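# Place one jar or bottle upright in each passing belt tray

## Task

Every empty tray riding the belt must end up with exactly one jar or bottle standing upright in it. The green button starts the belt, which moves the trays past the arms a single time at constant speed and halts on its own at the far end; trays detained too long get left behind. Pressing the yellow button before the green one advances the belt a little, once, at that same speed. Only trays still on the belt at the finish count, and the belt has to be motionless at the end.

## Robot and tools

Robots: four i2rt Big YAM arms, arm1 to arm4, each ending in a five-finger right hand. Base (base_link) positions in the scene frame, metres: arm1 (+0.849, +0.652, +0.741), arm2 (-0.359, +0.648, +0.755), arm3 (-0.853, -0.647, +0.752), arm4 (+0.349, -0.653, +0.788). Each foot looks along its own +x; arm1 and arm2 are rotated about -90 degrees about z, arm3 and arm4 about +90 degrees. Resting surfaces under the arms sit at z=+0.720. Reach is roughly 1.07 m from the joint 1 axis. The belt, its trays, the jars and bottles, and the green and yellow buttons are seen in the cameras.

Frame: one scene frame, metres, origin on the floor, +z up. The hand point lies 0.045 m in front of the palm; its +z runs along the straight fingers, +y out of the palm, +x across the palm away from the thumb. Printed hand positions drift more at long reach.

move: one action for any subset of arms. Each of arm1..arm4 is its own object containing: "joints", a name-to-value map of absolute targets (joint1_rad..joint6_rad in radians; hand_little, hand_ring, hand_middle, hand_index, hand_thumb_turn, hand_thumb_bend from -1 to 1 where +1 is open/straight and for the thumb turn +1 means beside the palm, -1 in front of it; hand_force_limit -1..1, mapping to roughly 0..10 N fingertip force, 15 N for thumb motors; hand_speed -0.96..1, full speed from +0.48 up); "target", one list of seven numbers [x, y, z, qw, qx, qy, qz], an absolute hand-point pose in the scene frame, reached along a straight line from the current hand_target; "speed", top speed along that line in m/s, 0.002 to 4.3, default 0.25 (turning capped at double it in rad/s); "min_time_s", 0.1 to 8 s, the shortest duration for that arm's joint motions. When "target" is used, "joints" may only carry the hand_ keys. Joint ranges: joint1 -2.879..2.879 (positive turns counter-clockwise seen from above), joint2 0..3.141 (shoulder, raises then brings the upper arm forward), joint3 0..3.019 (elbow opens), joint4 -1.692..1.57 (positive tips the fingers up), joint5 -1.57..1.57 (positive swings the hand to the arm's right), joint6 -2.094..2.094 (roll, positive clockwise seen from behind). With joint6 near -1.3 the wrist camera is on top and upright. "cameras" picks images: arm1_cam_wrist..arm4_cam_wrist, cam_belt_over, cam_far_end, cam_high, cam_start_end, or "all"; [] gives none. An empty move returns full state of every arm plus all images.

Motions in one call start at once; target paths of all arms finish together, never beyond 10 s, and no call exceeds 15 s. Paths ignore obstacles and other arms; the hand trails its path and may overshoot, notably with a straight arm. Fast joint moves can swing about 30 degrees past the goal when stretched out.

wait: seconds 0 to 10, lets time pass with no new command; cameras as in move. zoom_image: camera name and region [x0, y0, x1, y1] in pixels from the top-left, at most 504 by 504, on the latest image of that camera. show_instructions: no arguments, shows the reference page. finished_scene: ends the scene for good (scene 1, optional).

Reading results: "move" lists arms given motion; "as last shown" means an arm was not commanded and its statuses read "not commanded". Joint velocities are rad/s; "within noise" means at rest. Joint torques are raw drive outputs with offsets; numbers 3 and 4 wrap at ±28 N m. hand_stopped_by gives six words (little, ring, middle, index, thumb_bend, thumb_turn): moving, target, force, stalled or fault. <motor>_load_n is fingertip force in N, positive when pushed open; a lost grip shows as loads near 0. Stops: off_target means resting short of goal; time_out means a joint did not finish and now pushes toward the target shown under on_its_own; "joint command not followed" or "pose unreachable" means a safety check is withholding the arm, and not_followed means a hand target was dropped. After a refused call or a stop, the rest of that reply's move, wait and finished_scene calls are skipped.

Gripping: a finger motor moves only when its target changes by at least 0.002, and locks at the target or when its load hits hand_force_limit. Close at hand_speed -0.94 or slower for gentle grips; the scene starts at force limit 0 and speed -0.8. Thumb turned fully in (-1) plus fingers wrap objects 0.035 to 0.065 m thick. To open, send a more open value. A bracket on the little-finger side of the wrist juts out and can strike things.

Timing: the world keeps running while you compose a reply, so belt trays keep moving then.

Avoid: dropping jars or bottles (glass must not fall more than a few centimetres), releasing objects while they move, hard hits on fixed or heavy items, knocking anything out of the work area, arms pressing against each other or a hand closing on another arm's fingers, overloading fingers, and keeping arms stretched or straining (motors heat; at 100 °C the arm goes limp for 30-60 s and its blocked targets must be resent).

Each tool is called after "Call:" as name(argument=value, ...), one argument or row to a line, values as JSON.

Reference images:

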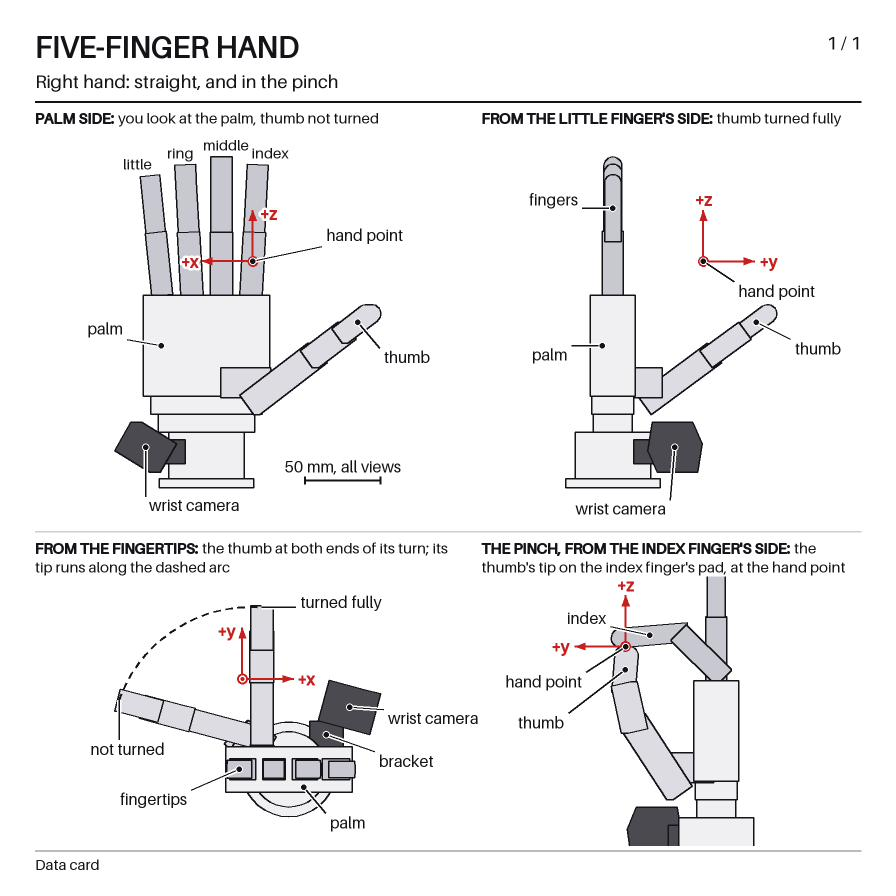

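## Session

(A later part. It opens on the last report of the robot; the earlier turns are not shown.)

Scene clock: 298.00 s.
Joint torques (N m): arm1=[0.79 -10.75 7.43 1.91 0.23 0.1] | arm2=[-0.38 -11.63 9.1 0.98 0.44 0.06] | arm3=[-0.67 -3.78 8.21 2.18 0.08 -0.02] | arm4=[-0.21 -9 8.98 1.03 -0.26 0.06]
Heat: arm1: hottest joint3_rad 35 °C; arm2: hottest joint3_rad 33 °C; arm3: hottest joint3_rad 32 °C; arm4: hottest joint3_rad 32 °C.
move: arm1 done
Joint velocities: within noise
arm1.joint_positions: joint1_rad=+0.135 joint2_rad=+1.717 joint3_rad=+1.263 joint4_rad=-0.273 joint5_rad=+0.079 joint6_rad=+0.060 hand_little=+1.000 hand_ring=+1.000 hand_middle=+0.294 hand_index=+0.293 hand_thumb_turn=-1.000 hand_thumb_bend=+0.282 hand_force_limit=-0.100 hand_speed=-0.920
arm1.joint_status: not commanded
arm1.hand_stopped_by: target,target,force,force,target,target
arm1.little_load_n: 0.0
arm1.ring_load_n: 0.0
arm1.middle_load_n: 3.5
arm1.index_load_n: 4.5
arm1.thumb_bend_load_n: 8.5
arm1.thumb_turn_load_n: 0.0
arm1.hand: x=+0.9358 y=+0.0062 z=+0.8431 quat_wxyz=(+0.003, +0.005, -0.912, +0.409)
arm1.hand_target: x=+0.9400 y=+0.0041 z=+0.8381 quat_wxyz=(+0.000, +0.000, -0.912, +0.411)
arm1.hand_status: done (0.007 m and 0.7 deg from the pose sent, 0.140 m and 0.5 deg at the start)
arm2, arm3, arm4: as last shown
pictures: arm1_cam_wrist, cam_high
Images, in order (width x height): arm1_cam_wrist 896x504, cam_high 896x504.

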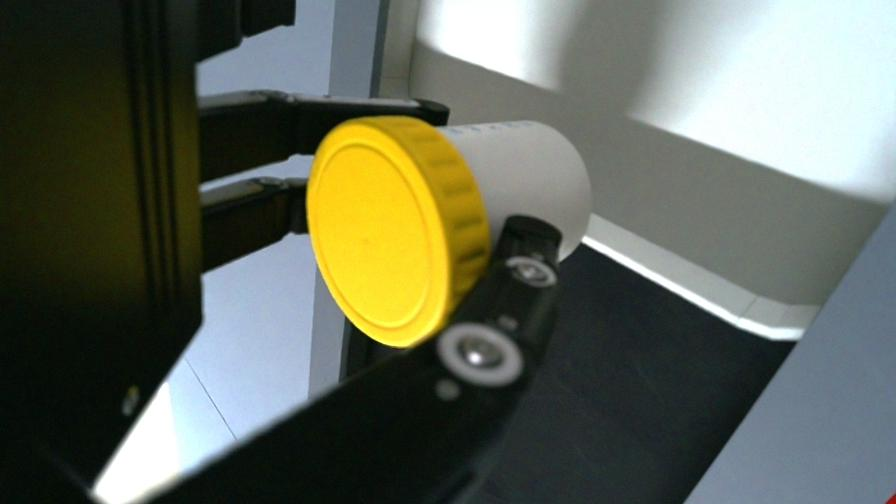

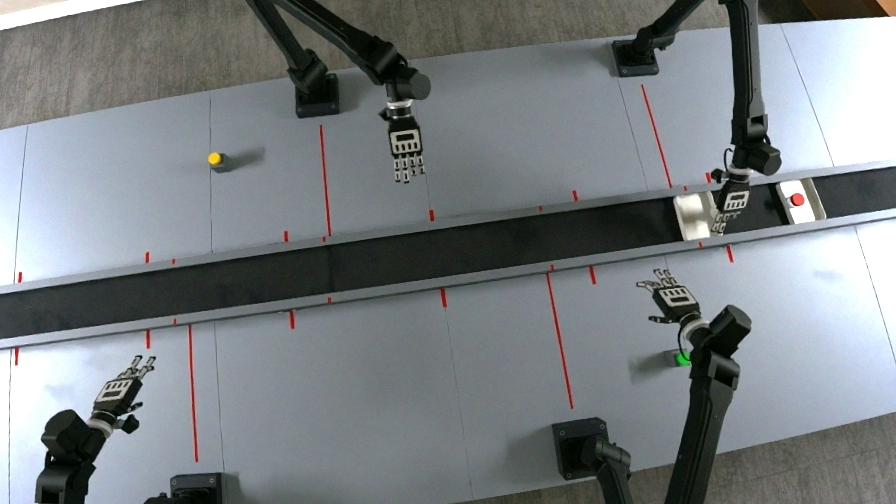

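Call:
wait(
  seconds=0.3,
  cameras=[],
)

Call:
move(
  arm1={"target": [1.045, 0.005, 0.8165, 0, 0, 0.9118, -0.4107], "speed": 0.036},
  cameras=["cam_high", "arm1_cam_wrist"],
)

Call:
move(
  arm1={"target": [1.12, 0.005, 0.8165, 0, 0, 0.9118, -0.4107], "speed": 0.0365, "joints": {"hand_speed": -0.7, "hand_index": 0.6, "hand_middle": 0.6, "hand_thumb_bend": 0.75}},
  cameras=["cam_high", "arm1_cam_wrist"],
)

Call:
move(
  arm1={"target": [1.185, 0.0, 0.935, 0, 0, 0.9118, -0.4107], "speed": 0.055},
  cameras=["cam_high", "arm1_cam_wrist", "cam_far_end"],
)

Scene clock: 298.83 s.
Joint torques (N m): arm1=[0.85 -10.75 7.42 1.91 0.23 0.11] | arm2=[-0.26 -10.75 9.09 0.96 0.44 0.09] | arm3=[-0.44 -3.43 8.17 2 0.05 -0.01] | arm4=[0.03 -8.76 8.95 1.1 -0.26 0.07]
Heat: arm1: hottest joint3_rad 35 °C; arm2: hottest joint3_rad 33 °C; arm3: hottest joint3_rad 32 °C; arm4: hottest joint3_rad 32 °C.
Joint velocities: within noise
arm1.joint_positions: joint1_rad=+0.135 joint2_rad=+1.717 joint3_rad=+1.263 joint4_rad=-0.273 joint5_rad=+0.079 joint6_rad=+0.061 hand_little=+1.000 hand_ring=+1.000 hand_middle=+0.294 hand_index=+0.293 hand_thumb_turn=-1.000 hand_thumb_bend=+0.282 hand_force_limit=-0.100 hand_speed=-0.920
arm1.joint_status: not commanded
arm1.hand_stopped_by: target,target,force,force,target,target
arm1.little_load_n: 0.0
arm1.ring_load_n: 0.0
arm1.middle_load_n: 3.5
arm1.index_load_n: 4.5
arm1.thumb_bend_load_n: 8.5
arm1.thumb_turn_load_n: 0.5
arm1.hand: x=+0.9359 y=+0.0062 z=+0.8431 quat_wxyz=(+0.003, +0.005, -0.912, +0.409)
arm1.hand_target: x=+0.9400 y=+0.0041 z=+0.8381 quat_wxyz=(+0.000, +0.000, -0.912, +0.411)
arm1.hand_status: done (0.007 m and 0.7 deg from the pose sent, 0.140 m and 0.5 deg at the start)
arm2.joint_positions: joint1_rad=+0.845 joint2_rad=+1.332 joint3_rad=+1.232 joint4_rad=-0.803 joint5_rad=+0.562 joint6_rad=+0.602 hand_little=+1.000 hand_ring=+1.000 hand_middle=+0.550 hand_index=+0.550 hand_thumb_turn=-1.000 hand_thumb_bend=+0.750 hand_force_limit=-0.100 hand_speed=-0.700
arm2.joint_status: not commanded
arm2.hand_stopped_by: target,target,target,target,target,target
arm2.little_load_n: 0.0
arm2.ring_load_n: 0.0
arm2.middle_load_n: 0.0
arm2.index_load_n: 0.0
arm2.thumb_bend_load_n: 0.0
arm2.thumb_turn_load_n: 0.0
arm2.hand: x=-0.0199 y=+0.2467 z=+0.9945 quat_wxyz=(+0.003, +0.002, -0.913, +0.408)
arm2.hand_target: x=-0.0200 y=+0.2500 z=+1.0000 quat_wxyz=(+0.000, +0.000, -0.912, +0.411)
arm2.hand_status: not commanded
arm3.joint_positions: joint1_rad=-0.088 joint2_rad=+0.865 joint3_rad=+0.893 joint4_rad=-0.742 joint5_rad=-0.097 joint6_rad=-0.096 hand_little=+1.000 hand_ring=+0.550 hand_middle=+1.000 hand_index=+0.550 hand_thumb_turn=-1.000 hand_thumb_bend=+0.750 hand_force_limit=-0.050 hand_speed=-0.700
arm3.joint_status: not commanded
arm3.hand_stopped_by: target,target,fault,target,target,target
arm3.little_load_n: 0.0
arm3.ring_load_n: 0.0
arm3.middle_load_n: 0.0
arm3.index_load_n: -0.5
arm3.thumb_bend_load_n: 0.0
arm3.thumb_turn_load_n: 0.0
arm3.hand: x=-0.8453 y=-0.2767 z=+1.0057 quat_wxyz=(-0.419, +0.908, +0.001, +0.004)
arm3.hand_target: x=-0.8500 y=-0.2800 z=+1.0001 quat_wxyz=(-0.411, +0.912, +0.000, +0.000)
arm3.hand_status: not commanded
arm4.joint_positions: joint1_rad=-0.592 joint2_rad=+1.151 joint3_rad=+0.967 joint4_rad=-0.612 joint5_rad=-0.447 joint6_rad=-0.425 hand_little=+1.000 hand_ring=+1.000 hand_middle=+0.570 hand_index=+0.570 hand_thumb_turn=-1.000 hand_thumb_bend=+0.750 hand_force_limit=-0.100 hand_speed=-0.700
arm4.joint_status: not commanded
arm4.hand_stopped_by: target,target,target,target,target,target
arm4.little_load_n: 0.0
arm4.ring_load_n: 0.0
arm4.middle_load_n: 0.5
arm4.index_load_n: 0.0
arm4.thumb_bend_load_n: 0.0
arm4.thumb_turn_load_n: 0.0
arm4.hand: x=+0.5252 y=-0.2504 z=+0.9966 quat_wxyz=(-0.421, +0.907, -0.001, +0.003)
arm4.hand_target: x=+0.5200 y=-0.2500 z=+1.0000 quat_wxyz=(-0.420, +0.907, +0.000, +0.000)
arm4.hand_status: not commanded
wait: 0.30 s; at rest from the start

Scene clock: 302.40 s.
Joint torques (N m): arm1=[0.67 -9.76 9.61 1.32 0.32 -0.01] | arm2=[-0.15 -11.81 8.88 0.92 0.47 0.06] | arm3=[0.15 -3.96 8.09 1.96 0.04 0.02] | arm4=[-0.03 -8.82 8.96 1.02 -0.26 0.07]
Heat: arm1: hottest joint3_rad 35 °C; arm2: hottest joint3_rad 33 °C; arm3: hottest joint3_rad 32 °C; arm4: hottest joint3_rad 32 °C.
move: arm1 off_target
Joint velocities: within noise
arm1.joint_positions: joint1_rad=+0.325 joint2_rad=+1.770 joint3_rad=+1.275 joint4_rad=-0.248 joint5_rad=+0.217 joint6_rad=+0.198 hand_little=+1.000 hand_ring=+1.000 hand_middle=+0.294 hand_index=+0.293 hand_thumb_turn=-1.000 hand_thumb_bend=+0.282 hand_force_limit=-0.100 hand_speed=-0.920
arm1.joint_status: not commanded
arm1.hand_stopped_by: target,target,force,force,target,target
arm1.little_load_n: 0.0
arm1.ring_load_n: 0.0
arm1.middle_load_n: 3.5
arm1.index_load_n: 5.0
arm1.thumb_bend_load_n: 8.0
arm1.thumb_turn_load_n: 1.0
arm1.hand: x=+1.0414 y=+0.0153 z=+0.8223 quat_wxyz=(-0.001, +0.002, -0.912, +0.411)
arm1.hand_target: x=+1.0448 y=+0.0055 z=+0.8164 quat_wxyz=(+0.000, +0.000, -0.912, +0.411)
arm1.hand_status: off_target (0.012 m and 0.2 deg from the pose sent, 0.112 m and 0.7 deg at the start)
arm2, arm3, arm4: as last shown
arm4.middle_load_n: 0.0
arm4.thumb_bend_load_n: 0.5
pictures: arm1_cam_wrist, cam_high
Images, in order (width x height): arm1_cam_wrist 896x504, cam_high 896x504.

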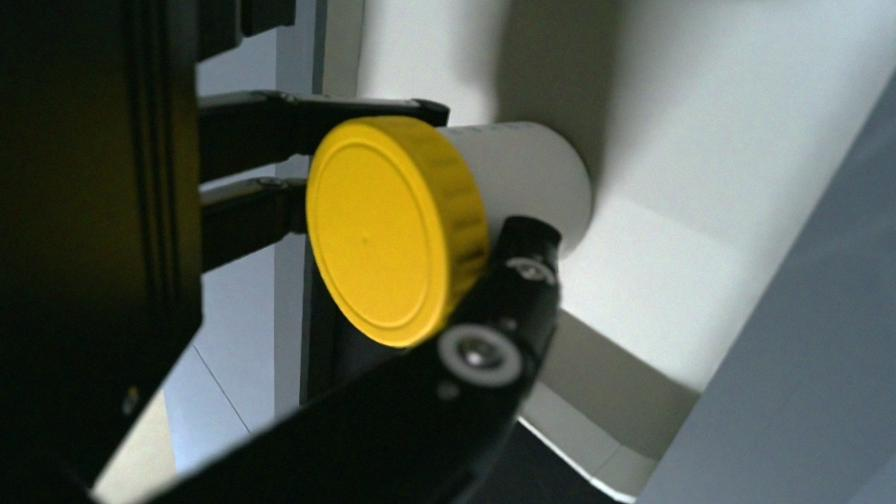

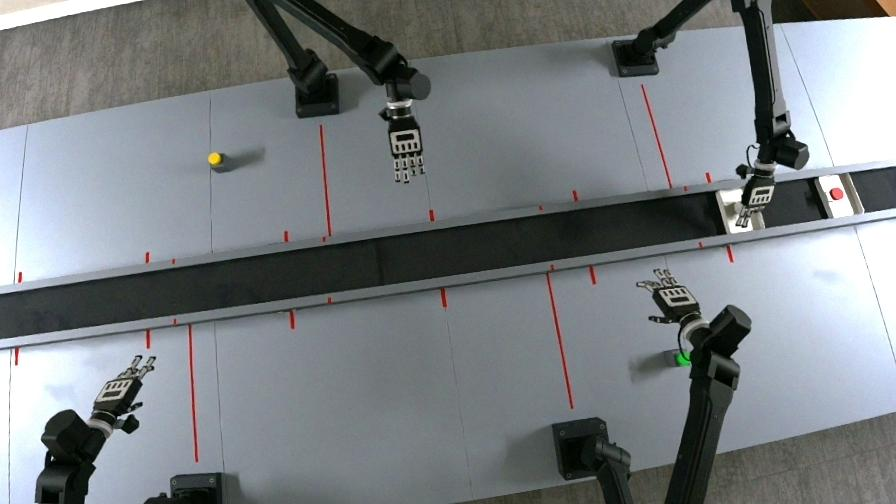

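Scene clock: 304.97 s.
Joint torques (N m): arm1=[0.85 -11.93 10.85 0.9 0.39 0.1] | arm2=[0.38 -10.75 9.02 1.11 0.45 0.01] | arm3=[-0.5 -4.13 8.01 2.07 0.04 0] | arm4=[-0.03 -8.82 8.94 1.07 -0.26 0.06]
Heat: arm1: hottest joint3_rad 35 °C; arm2: hottest joint3_rad 33 °C; arm3: hottest joint3_rad 32 °C; arm4: hottest joint3_rad 32 °C.
move: arm1 off_target
Joint velocities: within noise
arm1.joint_positions: joint1_rad=+0.443 joint2_rad=+1.847 joint3_rad=+1.352 joint4_rad=-0.293 joint5_rad=+0.306 joint6_rad=+0.274 hand_little=+1.000 hand_ring=+1.000 hand_middle=+0.600 hand_index=+0.600 hand_thumb_turn=-1.000 hand_thumb_bend=+0.750 hand_force_limit=-0.100 hand_speed=-0.700
arm1.joint_status: all done
arm1.hand_stopped_by: target,target,target,target,target,target
arm1.little_load_n: 0.0
arm1.ring_load_n: 0.0
arm1.middle_load_n: 0.0
arm1.index_load_n: 0.0
arm1.thumb_bend_load_n: 0.0
arm1.thumb_turn_load_n: 0.0
arm1.hand: x=+1.1103 y=+0.0192 z=+0.8051 quat_wxyz=(+0.006, +0.007, -0.916, +0.401)
arm1.hand_target: x=+1.1198 y=+0.0057 z=+0.8169 quat_wxyz=(+0.000, +0.000, -0.912, +0.411)
arm1.hand_status: off_target (0.021 m and 1.6 deg from the pose sent, 0.079 m and 0.2 deg at the start)
arm2, arm3, arm4: as last shown
arm2.middle_load_n: 0.5
arm3.index_load_n: 0.0
arm4.thumb_bend_load_n: 0.0
arm4.thumb_turn_load_n: 0.5
pictures: arm1_cam_wrist, cam_high
Images, in order (width x height): arm1_cam_wrist 896x504, cam_high 896x504.

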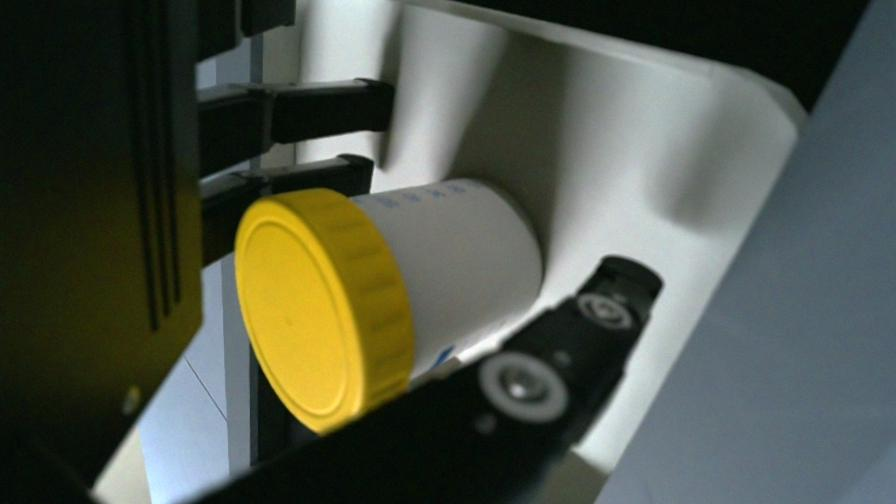

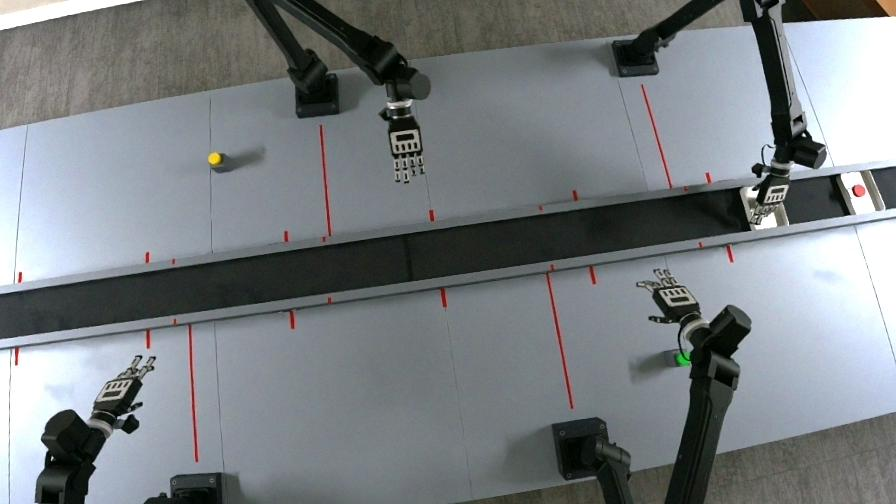

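Scene clock: 307.93 s.
Joint torques (N m): arm1=[0.97 -13.33 11.79 0.88 0.45 0.1] | arm2=[-0.32 -11.4 9.05 0.79 0.49 0.07] | arm3=[-0.67 -3.66 8.09 1.95 0.07 0] | arm4=[-0.03 -8.7 8.92 1.09 -0.26 0.07]
Heat: arm1: hottest joint3_rad 35 °C; arm2: hottest joint3_rad 33 °C; arm3: hottest joint3_rad 32 °C; arm4: hottest joint3_rad 32 °C.
move: arm1 off_target
Joint velocities: within noise
arm1.joint_positions: joint1_rad=+0.533 joint2_rad=+1.847 joint3_rad=+1.668 joint4_rad=-0.643 joint5_rad=+0.371 joint6_rad=+0.341 hand_little=+1.000 hand_ring=+1.000 hand_middle=+0.600 hand_index=+0.600 hand_thumb_turn=-1.000 hand_thumb_bend=+0.750 hand_force_limit=-0.100 hand_speed=-0.700
arm1.joint_status: not commanded
arm1.hand_stopped_by: target,target,target,target,target,target
arm1.little_load_n: 0.0
arm1.ring_load_n: 0.0
arm1.middle_load_n: 0.0
arm1.index_load_n: 0.0
arm1.thumb_bend_load_n: 0.0
arm1.thumb_turn_load_n: 0.0
arm1.hand: x=+1.1735 y=+0.0102 z=+0.9154 quat_wxyz=(+0.010, +0.008, -0.918, +0.397)
arm1.hand_target: x=+1.1846 y=+0.0010 z=+0.9352 quat_wxyz=(+0.000, +0.000, -0.912, +0.411)
arm1.hand_status: off_target (0.025 m and 2.3 deg from the pose sent, 0.151 m and 1.6 deg at the start)
arm2, arm3, arm4: as last shown
arm2.middle_load_n: 0.0
arm4.thumb_turn_load_n: 0.0
pictures: arm1_cam_wrist, cam_far_end, cam_high
Images, in order (width x height): arm1_cam_wrist 896x504, cam_far_end 896x504, cam_high 896x504.

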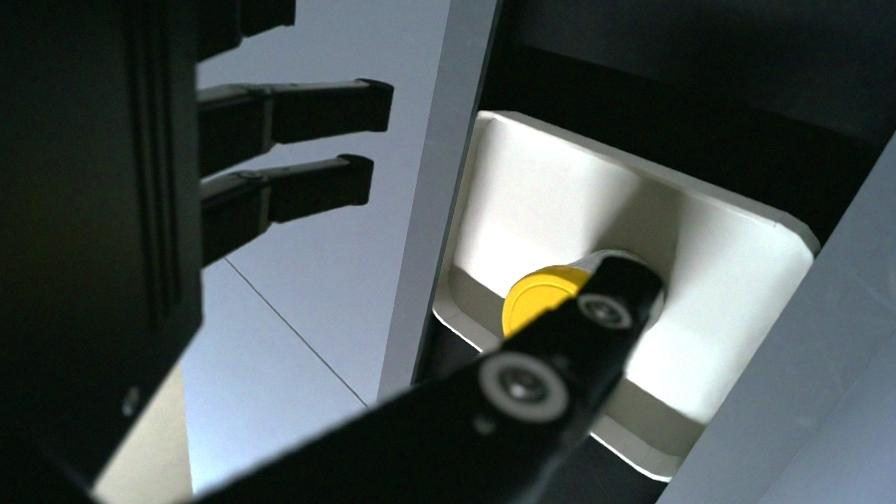

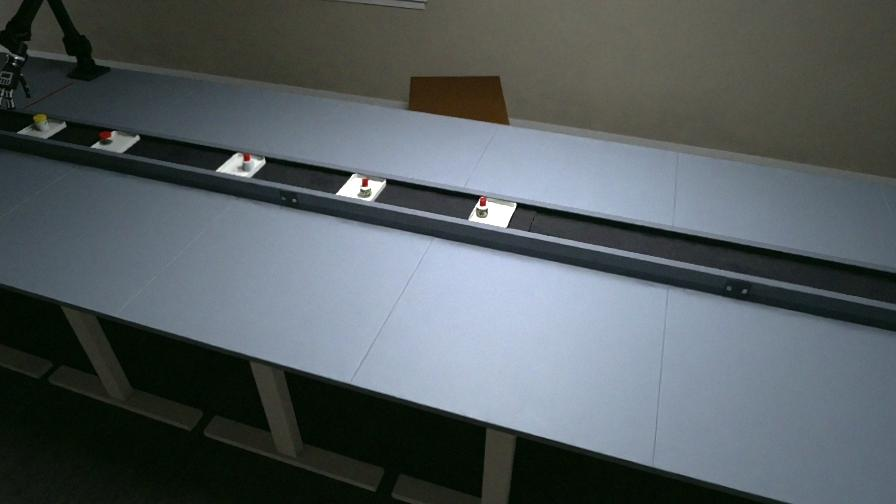

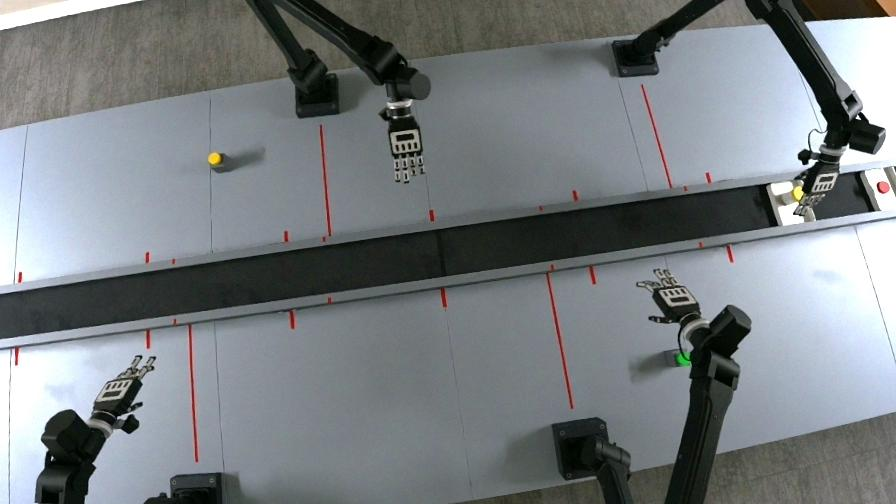

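Call:
move(
  arm1={"target": [1.17, 0.2, 1.03, 0, 0, 0.9118, -0.4107], "speed": 0.18},
  cameras=["cam_high", "cam_far_end"],
)

Call:
zoom_image(
  camera="cam_far_end",
  region=[0, 80, 252, 220],
)

Scene clock: 310.13 s.
Joint torques (N m): arm1=[0.5 -7.36 8.09 0.85 0.52 0.11] | arm2=[0.32 -10.87 9.28 0.94 0.46 0.03] | arm3=[-0.21 -3.6 8.12 1.96 0.04 0.01] | arm4=[-0.09 -8.88 8.96 1.06 -0.29 0.04]
Heat: arm1: hottest joint3_rad 35 °C; arm2: hottest joint3_rad 33 °C; arm3: hottest joint3_rad 32 °C; arm4: hottest joint3_rad 32 °C.
move: arm1 done
Joint velocities: within noise
arm1.joint_positions: joint1_rad=+0.728 joint2_rad=+1.383 joint3_rad=+1.403 joint4_rad=-0.860 joint5_rad=+0.501 joint6_rad=+0.494 hand_little=+1.000 hand_ring=+1.000 hand_middle=+0.600 hand_index=+0.600 hand_thumb_turn=-1.000 hand_thumb_bend=+0.750 hand_force_limit=-0.100 hand_speed=-0.700
arm1.joint_status: not commanded
arm1.hand_stopped_by: target,target,target,target,target,target
arm1.little_load_n: 0.0
arm1.ring_load_n: 0.0
arm1.middle_load_n: 0.0
arm1.index_load_n: 0.0
arm1.thumb_bend_load_n: 0.0
arm1.thumb_turn_load_n: 0.0
arm1.hand: x=+1.1702 y=+0.1993 z=+1.0342 quat_wxyz=(-0.002, +0.005, -0.910, +0.415)
arm1.hand_target: x=+1.1700 y=+0.2000 z=+1.0302 quat_wxyz=(+0.000, +0.000, -0.912, +0.411)
arm1.hand_status: done (0.004 m and 0.8 deg from the pose sent, 0.222 m and 2.3 deg at the start)
arm2, arm3, arm4: as last shown
arm4.index_load_n: -0.5
pictures: cam_far_end, cam_high
Images, in order (width x height): cam_far_end 896x504, cam_high 896x504.

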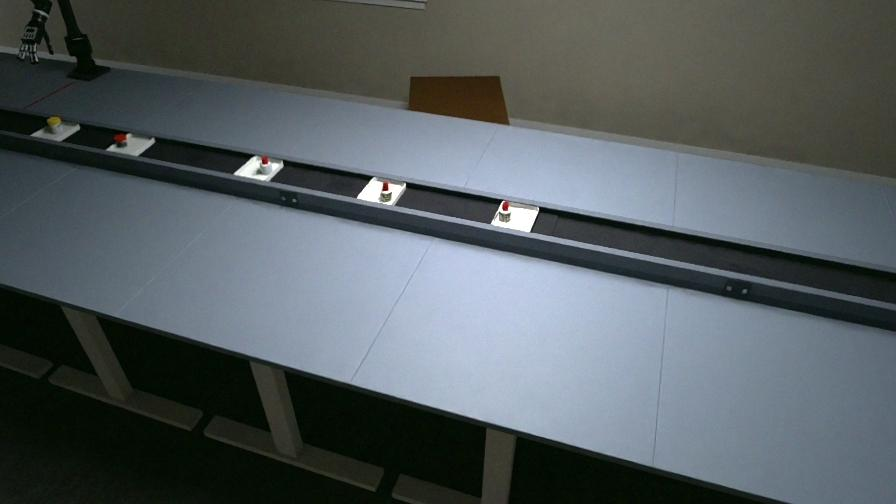

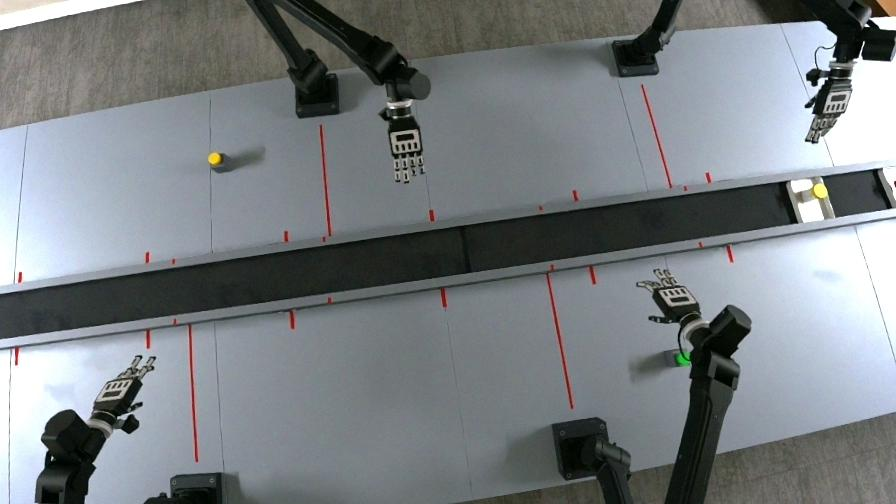

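Scaled by 2.000 from the camera's image (finer frame: 1280x720).

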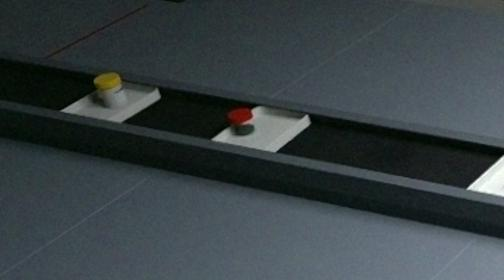

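Call:
zoom_image(
  camera="cam_far_end",
  region=[20, 100, 180, 170],
)

Call:
zoom_image(
  camera="cam_high",
  region=[770, 160, 896, 230],
)

Scaled by 3.150 from the camera's image (finer frame: 1280x720).

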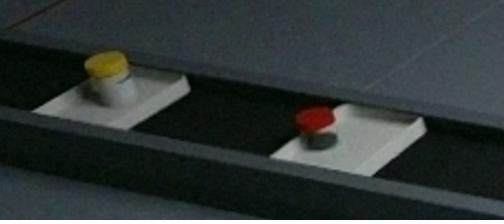

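Scaled by 4.000 from the camera's image (finer frame: 1280x720).

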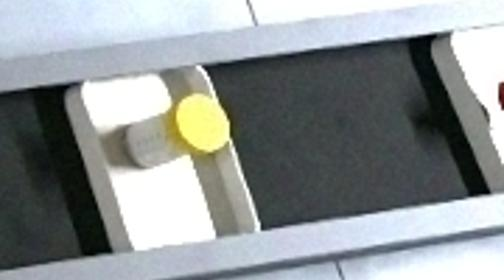

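Call:
wait(
  seconds=10,
  cameras=["cam_far_end"],
)

Call:
zoom_image(
  camera="cam_far_end",
  region=[60, 100, 310, 210],
)

Scene clock: 320.93 s.
Joint torques (N m): arm1=[0.5 -7.41 8.1 0.84 0.52 0.11] | arm2=[-0.56 -10.93 9.21 0.84 0.46 0.07] | arm3=[-0.73 -4.01 8.1 1.91 0.04 0] | arm4=[-0.09 -8.76 8.98 1.03 -0.27 0.07]
Heat: arm1: hottest joint3_rad 36 °C; arm2: hottest joint3_rad 33 °C; arm3: hottest joint3_rad 32 °C; arm4: hottest joint3_rad 32 °C.
Joint velocities: within noise
arm1.joint_positions: joint1_rad=+0.728 joint2_rad=+1.383 joint3_rad=+1.403 joint4_rad=-0.860 joint5_rad=+0.501 joint6_rad=+0.494 hand_little=+1.000 hand_ring=+1.000 hand_middle=+0.600 hand_index=+0.600 hand_thumb_turn=-1.000 hand_thumb_bend=+0.750 hand_force_limit=-0.100 hand_speed=-0.700
arm1.joint_status: not commanded
arm1.hand_stopped_by: target,target,target,target,target,target
arm1.little_load_n: 0.0
arm1.ring_load_n: 0.0
arm1.middle_load_n: 0.0
arm1.index_load_n: 0.0
arm1.thumb_bend_load_n: 0.0
arm1.thumb_turn_load_n: 0.0
arm1.hand: x=+1.1703 y=+0.1992 z=+1.0342 quat_wxyz=(-0.002, +0.005, -0.910, +0.415)
arm1.hand_target: x=+1.1700 y=+0.2000 z=+1.0302 quat_wxyz=(+0.000, +0.000, -0.912, +0.411)
arm1.hand_status: done (0.004 m and 0.8 deg from the pose sent, 0.222 m and 2.3 deg at the start)
arm2.joint_positions: joint1_rad=+0.845 joint2_rad=+1.332 joint3_rad=+1.232 joint4_rad=-0.803 joint5_rad=+0.562 joint6_rad=+0.602 hand_little=+1.000 hand_ring=+1.000 hand_middle=+0.550 hand_index=+0.550 hand_thumb_turn=-1.000 hand_thumb_bend=+0.750 hand_force_limit=-0.100 hand_speed=-0.700
arm2.joint_status: not commanded
arm2.hand_stopped_by: target,target,target,target,target,target
arm2.little_load_n: 0.0
arm2.ring_load_n: 0.0
arm2.middle_load_n: 0.0
arm2.index_load_n: 0.0
arm2.thumb_bend_load_n: 0.0
arm2.thumb_turn_load_n: 0.0
arm2.hand: x=-0.0199 y=+0.2467 z=+0.9945 quat_wxyz=(+0.003, +0.002, -0.913, +0.408)
arm2.hand_target: x=-0.0200 y=+0.2500 z=+1.0000 quat_wxyz=(+0.000, +0.000, -0.912, +0.411)
arm2.hand_status: not commanded
arm3.joint_positions: joint1_rad=-0.088 joint2_rad=+0.865 joint3_rad=+0.893 joint4_rad=-0.742 joint5_rad=-0.097 joint6_rad=-0.096 hand_little=+1.000 hand_ring=+0.550 hand_middle=+1.000 hand_index=+0.550 hand_thumb_turn=-1.000 hand_thumb_bend=+0.750 hand_force_limit=-0.050 hand_speed=-0.700
arm3.joint_status: not commanded
arm3.hand_stopped_by: target,target,fault,target,target,target
arm3.little_load_n: 0.0
arm3.ring_load_n: 0.0
arm3.middle_load_n: 0.0
arm3.index_load_n: 0.0
arm3.thumb_bend_load_n: 0.0
arm3.thumb_turn_load_n: 0.0
arm3.hand: x=-0.8453 y=-0.2767 z=+1.0057 quat_wxyz=(-0.419, +0.908, +0.001, +0.004)
arm3.hand_target: x=-0.8500 y=-0.2800 z=+1.0001 quat_wxyz=(-0.411, +0.912, +0.000, +0.000)
arm3.hand_status: not commanded
arm4.joint_positions: joint1_rad=-0.592 joint2_rad=+1.151 joint3_rad=+0.967 joint4_rad=-0.612 joint5_rad=-0.447 joint6_rad=-0.425 hand_little=+1.000 hand_ring=+1.000 hand_middle=+0.570 hand_index=+0.570 hand_thumb_turn=-1.000 hand_thumb_bend=+0.750 hand_force_limit=-0.100 hand_speed=-0.700
arm4.joint_status: not commanded
arm4.hand_stopped_by: target,target,target,target,target,target
arm4.little_load_n: 0.0
arm4.ring_load_n: -0.5
arm4.middle_load_n: 0.0
arm4.index_load_n: 0.0
arm4.thumb_bend_load_n: 0.0
arm4.thumb_turn_load_n: 0.0
arm4.hand: x=+0.5252 y=-0.2504 z=+0.9966 quat_wxyz=(-0.421, +0.907, -0.001, +0.003)
arm4.hand_target: x=+0.5200 y=-0.2500 z=+1.0000 quat_wxyz=(-0.420, +0.907, +0.000, +0.000)
arm4.hand_status: not commanded
wait: 10.00 s; at rest from the start
Images, in order (width x height): cam_far_end 896x504.

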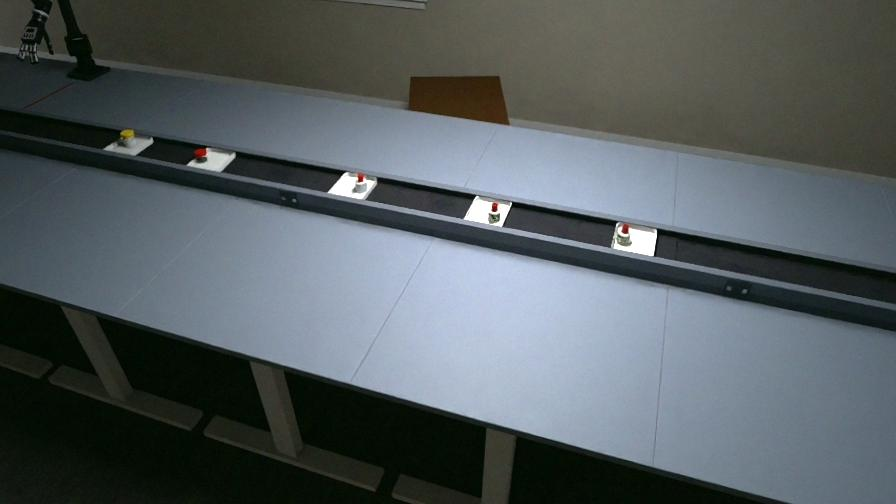

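Scaled by 2.016 from the camera's image (finer frame: 1280x720).

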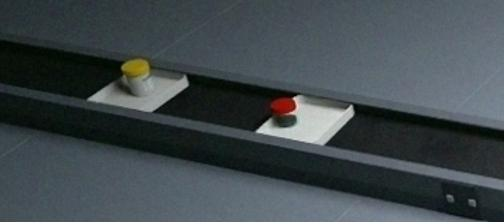

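Call:
wait(
  seconds=10,
  cameras=["cam_far_end"],
)

Call:
zoom_image(
  camera="cam_far_end",
  region=[150, 130, 400, 240],
)

Call:
wait(
  seconds=10,
  cameras=["cam_far_end"],
)

Call:
zoom_image(
  camera="cam_far_end",
  region=[250, 130, 550, 280],
)

Scene clock: 331.33 s.
Joint torques (N m): arm1=[0.5 -7.36 8.09 0.83 0.52 0.11] | arm2=[0.44 -10.87 9.09 0.95 0.48 0.06] | arm3=[-0.09 -3.96 8.01 1.96 0.07 -0.01] | arm4=[0.15 -8.94 8.96 1.07 -0.27 0.06]
Heat: arm1: hottest joint3_rad 36 °C; arm2: hottest joint3_rad 33 °C; arm3: hottest joint3_rad 32 °C; arm4: hottest joint3_rad 32 °C.
Joint velocities: within noise
arm1.joint_positions: joint1_rad=+0.728 joint2_rad=+1.383 joint3_rad=+1.403 joint4_rad=-0.860 joint5_rad=+0.501 joint6_rad=+0.494 hand_little=+1.000 hand_ring=+1.000 hand_middle=+0.600 hand_index=+0.600 hand_thumb_turn=-1.000 hand_thumb_bend=+0.750 hand_force_limit=-0.100 hand_speed=-0.700
arm1.joint_status: not commanded
arm1.hand_stopped_by: target,target,target,target,target,target
arm1.little_load_n: -0.5
arm1.ring_load_n: 0.0
arm1.middle_load_n: 0.0
arm1.index_load_n: 0.0
arm1.thumb_bend_load_n: 0.0
arm1.thumb_turn_load_n: 0.0
arm1.hand: x=+1.1703 y=+0.1992 z=+1.0342 quat_wxyz=(-0.002, +0.005, -0.910, +0.415)
arm1.hand_target: x=+1.1700 y=+0.2000 z=+1.0302 quat_wxyz=(+0.000, +0.000, -0.912, +0.411)
arm1.hand_status: done (0.004 m and 0.8 deg from the pose sent, 0.222 m and 2.3 deg at the start)
arm2.joint_positions: joint1_rad=+0.845 joint2_rad=+1.332 joint3_rad=+1.232 joint4_rad=-0.803 joint5_rad=+0.562 joint6_rad=+0.602 hand_little=+1.000 hand_ring=+1.000 hand_middle=+0.550 hand_index=+0.550 hand_thumb_turn=-1.000 hand_thumb_bend=+0.750 hand_force_limit=-0.100 hand_speed=-0.700
arm2.joint_status: not commanded
arm2.hand_stopped_by: target,target,target,target,target,target
arm2.little_load_n: 0.0
arm2.ring_load_n: 0.0
arm2.middle_load_n: 0.0
arm2.index_load_n: 0.0
arm2.thumb_bend_load_n: 0.0
arm2.thumb_turn_load_n: 0.0
arm2.hand: x=-0.0199 y=+0.2467 z=+0.9945 quat_wxyz=(+0.003, +0.002, -0.913, +0.408)
arm2.hand_target: x=-0.0200 y=+0.2500 z=+1.0000 quat_wxyz=(+0.000, +0.000, -0.912, +0.411)
arm2.hand_status: not commanded
arm3.joint_positions: joint1_rad=-0.088 joint2_rad=+0.865 joint3_rad=+0.893 joint4_rad=-0.742 joint5_rad=-0.097 joint6_rad=-0.096 hand_little=+1.000 hand_ring=+0.550 hand_middle=+1.000 hand_index=+0.550 hand_thumb_turn=-1.000 hand_thumb_bend=+0.750 hand_force_limit=-0.050 hand_speed=-0.700
arm3.joint_status: not commanded
arm3.hand_stopped_by: target,target,fault,target,target,target
arm3.little_load_n: 0.0
arm3.ring_load_n: 0.0
arm3.middle_load_n: 0.0
arm3.index_load_n: 0.0
arm3.thumb_bend_load_n: 0.0
arm3.thumb_turn_load_n: 0.0
arm3.hand: x=-0.8453 y=-0.2767 z=+1.0057 quat_wxyz=(-0.419, +0.908, +0.001, +0.004)
arm3.hand_target: x=-0.8500 y=-0.2800 z=+1.0001 quat_wxyz=(-0.411, +0.912, +0.000, +0.000)
arm3.hand_status: not commanded
arm4.joint_positions: joint1_rad=-0.592 joint2_rad=+1.151 joint3_rad=+0.967 joint4_rad=-0.612 joint5_rad=-0.447 joint6_rad=-0.425 hand_little=+1.000 hand_ring=+1.000 hand_middle=+0.570 hand_index=+0.570 hand_thumb_turn=-1.000 hand_thumb_bend=+0.750 hand_force_limit=-0.100 hand_speed=-0.700
arm4.joint_status: not commanded
arm4.hand_stopped_by: target,target,target,target,target,target
arm4.little_load_n: 0.0
arm4.ring_load_n: 0.0
arm4.middle_load_n: 0.0
arm4.index_load_n: 0.0
arm4.thumb_bend_load_n: 0.0
arm4.thumb_turn_load_n: 0.0
arm4.hand: x=+0.5252 y=-0.2504 z=+0.9966 quat_wxyz=(-0.421, +0.907, -0.001, +0.003)
arm4.hand_target: x=+0.5200 y=-0.2500 z=+1.0000 quat_wxyz=(-0.420, +0.907, +0.000, +0.000)
arm4.hand_status: not commanded
wait: 10.00 s; at rest from the start
Images, in order (width x height): cam_far_end 896x504.

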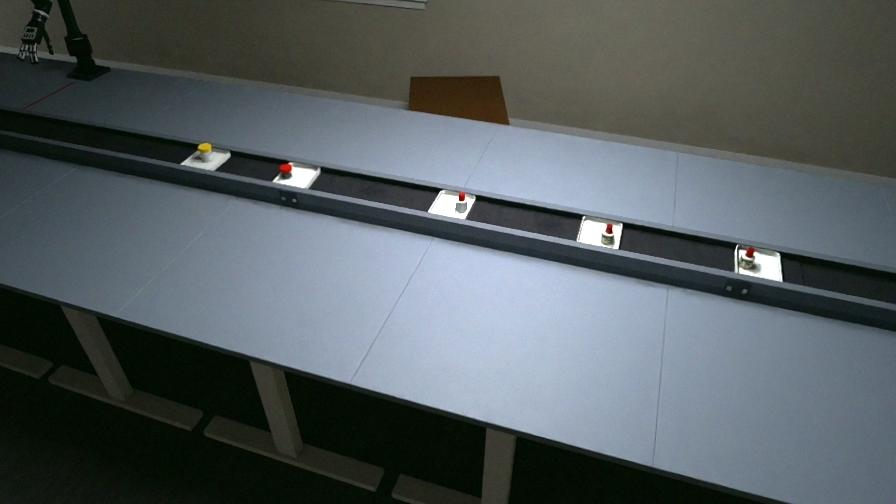

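Scaled by 2.016 from the camera's image (finer frame: 1280x720).

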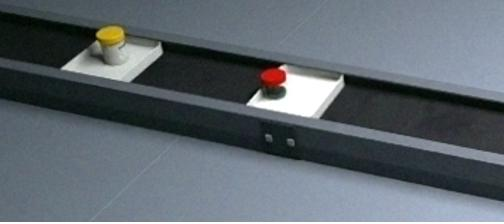

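Scene clock: 341.33 s.
Joint torques (N m): arm1=[0.56 -7.41 8.09 0.85 0.53 0.11] | arm2=[0.09 -11.05 9.11 1.11 0.52 0.09] | arm3=[-0.5 -3.55 8.17 1.98 0.07 0.01] | arm4=[-0.26 -8.88 8.96 1.1 -0.25 0.07]
Heat: arm1: hottest joint3_rad 36 °C; arm2: hottest joint3_rad 33 °C; arm3: hottest joint3_rad 32 °C; arm4: hottest joint3_rad 32 °C.
Joint velocities: within noise
arm1.joint_positions: joint1_rad=+0.728 joint2_rad=+1.383 joint3_rad=+1.403 joint4_rad=-0.860 joint5_rad=+0.501 joint6_rad=+0.494 hand_little=+1.000 hand_ring=+1.000 hand_middle=+0.600 hand_index=+0.600 hand_thumb_turn=-1.000 hand_thumb_bend=+0.750 hand_force_limit=-0.100 hand_speed=-0.700
arm1.joint_status: not commanded
arm1.hand_stopped_by: target,target,target,target,target,target
arm1.little_load_n: 0.0
arm1.ring_load_n: 0.0
arm1.middle_load_n: -0.5
arm1.index_load_n: 0.0
arm1.thumb_bend_load_n: 0.0
arm1.thumb_turn_load_n: 0.0
arm1.hand: x=+1.1703 y=+0.1992 z=+1.0342 quat_wxyz=(-0.002, +0.005, -0.910, +0.415)
arm1.hand_target: x=+1.1700 y=+0.2000 z=+1.0302 quat_wxyz=(+0.000, +0.000, -0.912, +0.411)
arm1.hand_status: done (0.004 m and 0.8 deg from the pose sent, 0.222 m and 2.3 deg at the start)
arm2.joint_positions: joint1_rad=+0.845 joint2_rad=+1.332 joint3_rad=+1.232 joint4_rad=-0.803 joint5_rad=+0.562 joint6_rad=+0.602 hand_little=+1.000 hand_ring=+1.000 hand_middle=+0.550 hand_index=+0.550 hand_thumb_turn=-1.000 hand_thumb_bend=+0.750 hand_force_limit=-0.100 hand_speed=-0.700
arm2.joint_status: not commanded
arm2.hand_stopped_by: target,target,target,target,target,target
arm2.little_load_n: 0.0
arm2.ring_load_n: 0.0
arm2.middle_load_n: 0.0
arm2.index_load_n: 0.0
arm2.thumb_bend_load_n: 0.0
arm2.thumb_turn_load_n: 0.0
arm2.hand: x=-0.0199 y=+0.2467 z=+0.9945 quat_wxyz=(+0.003, +0.002, -0.913, +0.408)
arm2.hand_target: x=-0.0200 y=+0.2500 z=+1.0000 quat_wxyz=(+0.000, +0.000, -0.912, +0.411)
arm2.hand_status: not commanded
arm3.joint_positions: joint1_rad=-0.088 joint2_rad=+0.865 joint3_rad=+0.893 joint4_rad=-0.742 joint5_rad=-0.097 joint6_rad=-0.096 hand_little=+1.000 hand_ring=+0.550 hand_middle=+1.000 hand_index=+0.550 hand_thumb_turn=-1.000 hand_thumb_bend=+0.750 hand_force_limit=-0.050 hand_speed=-0.700
arm3.joint_status: not commanded
arm3.hand_stopped_by: target,target,fault,target,target,target
arm3.little_load_n: 0.0
arm3.ring_load_n: 0.0
arm3.middle_load_n: 0.0
arm3.index_load_n: 0.0
arm3.thumb_bend_load_n: 0.0
arm3.thumb_turn_load_n: 0.0
arm3.hand: x=-0.8453 y=-0.2767 z=+1.0057 quat_wxyz=(-0.419, +0.908, +0.001, +0.004)
arm3.hand_target: x=-0.8500 y=-0.2800 z=+1.0001 quat_wxyz=(-0.411, +0.912, +0.000, +0.000)
arm3.hand_status: not commanded
arm4.joint_positions: joint1_rad=-0.592 joint2_rad=+1.151 joint3_rad=+0.967 joint4_rad=-0.612 joint5_rad=-0.447 joint6_rad=-0.425 hand_little=+1.000 hand_ring=+1.000 hand_middle=+0.570 hand_index=+0.570 hand_thumb_turn=-1.000 hand_thumb_bend=+0.750 hand_force_limit=-0.100 hand_speed=-0.700
arm4.joint_status: not commanded
arm4.hand_stopped_by: target,target,target,target,target,target
arm4.little_load_n: 0.5
arm4.ring_load_n: 0.0
arm4.middle_load_n: 0.0
arm4.index_load_n: 0.0
arm4.thumb_bend_load_n: 0.0
arm4.thumb_turn_load_n: 0.0
arm4.hand: x=+0.5252 y=-0.2504 z=+0.9966 quat_wxyz=(-0.421, +0.907, -0.001, +0.003)
arm4.hand_target: x=+0.5200 y=-0.2500 z=+1.0000 quat_wxyz=(-0.420, +0.907, +0.000, +0.000)
arm4.hand_status: not commanded
wait: 10.00 s; at rest by 0.27 s
Images, in order (width x height): cam_far_end 896x504.

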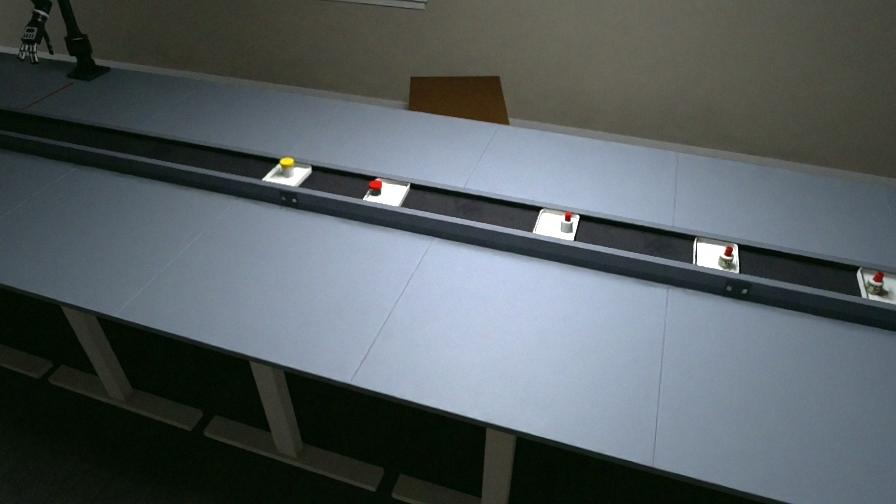

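Scaled by 1.680 from the camera's image (finer frame: 1280x720).

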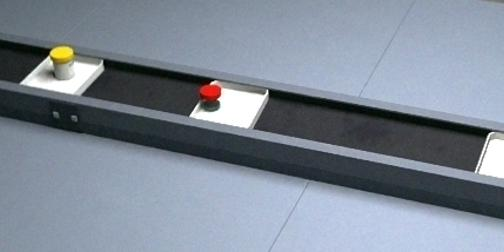

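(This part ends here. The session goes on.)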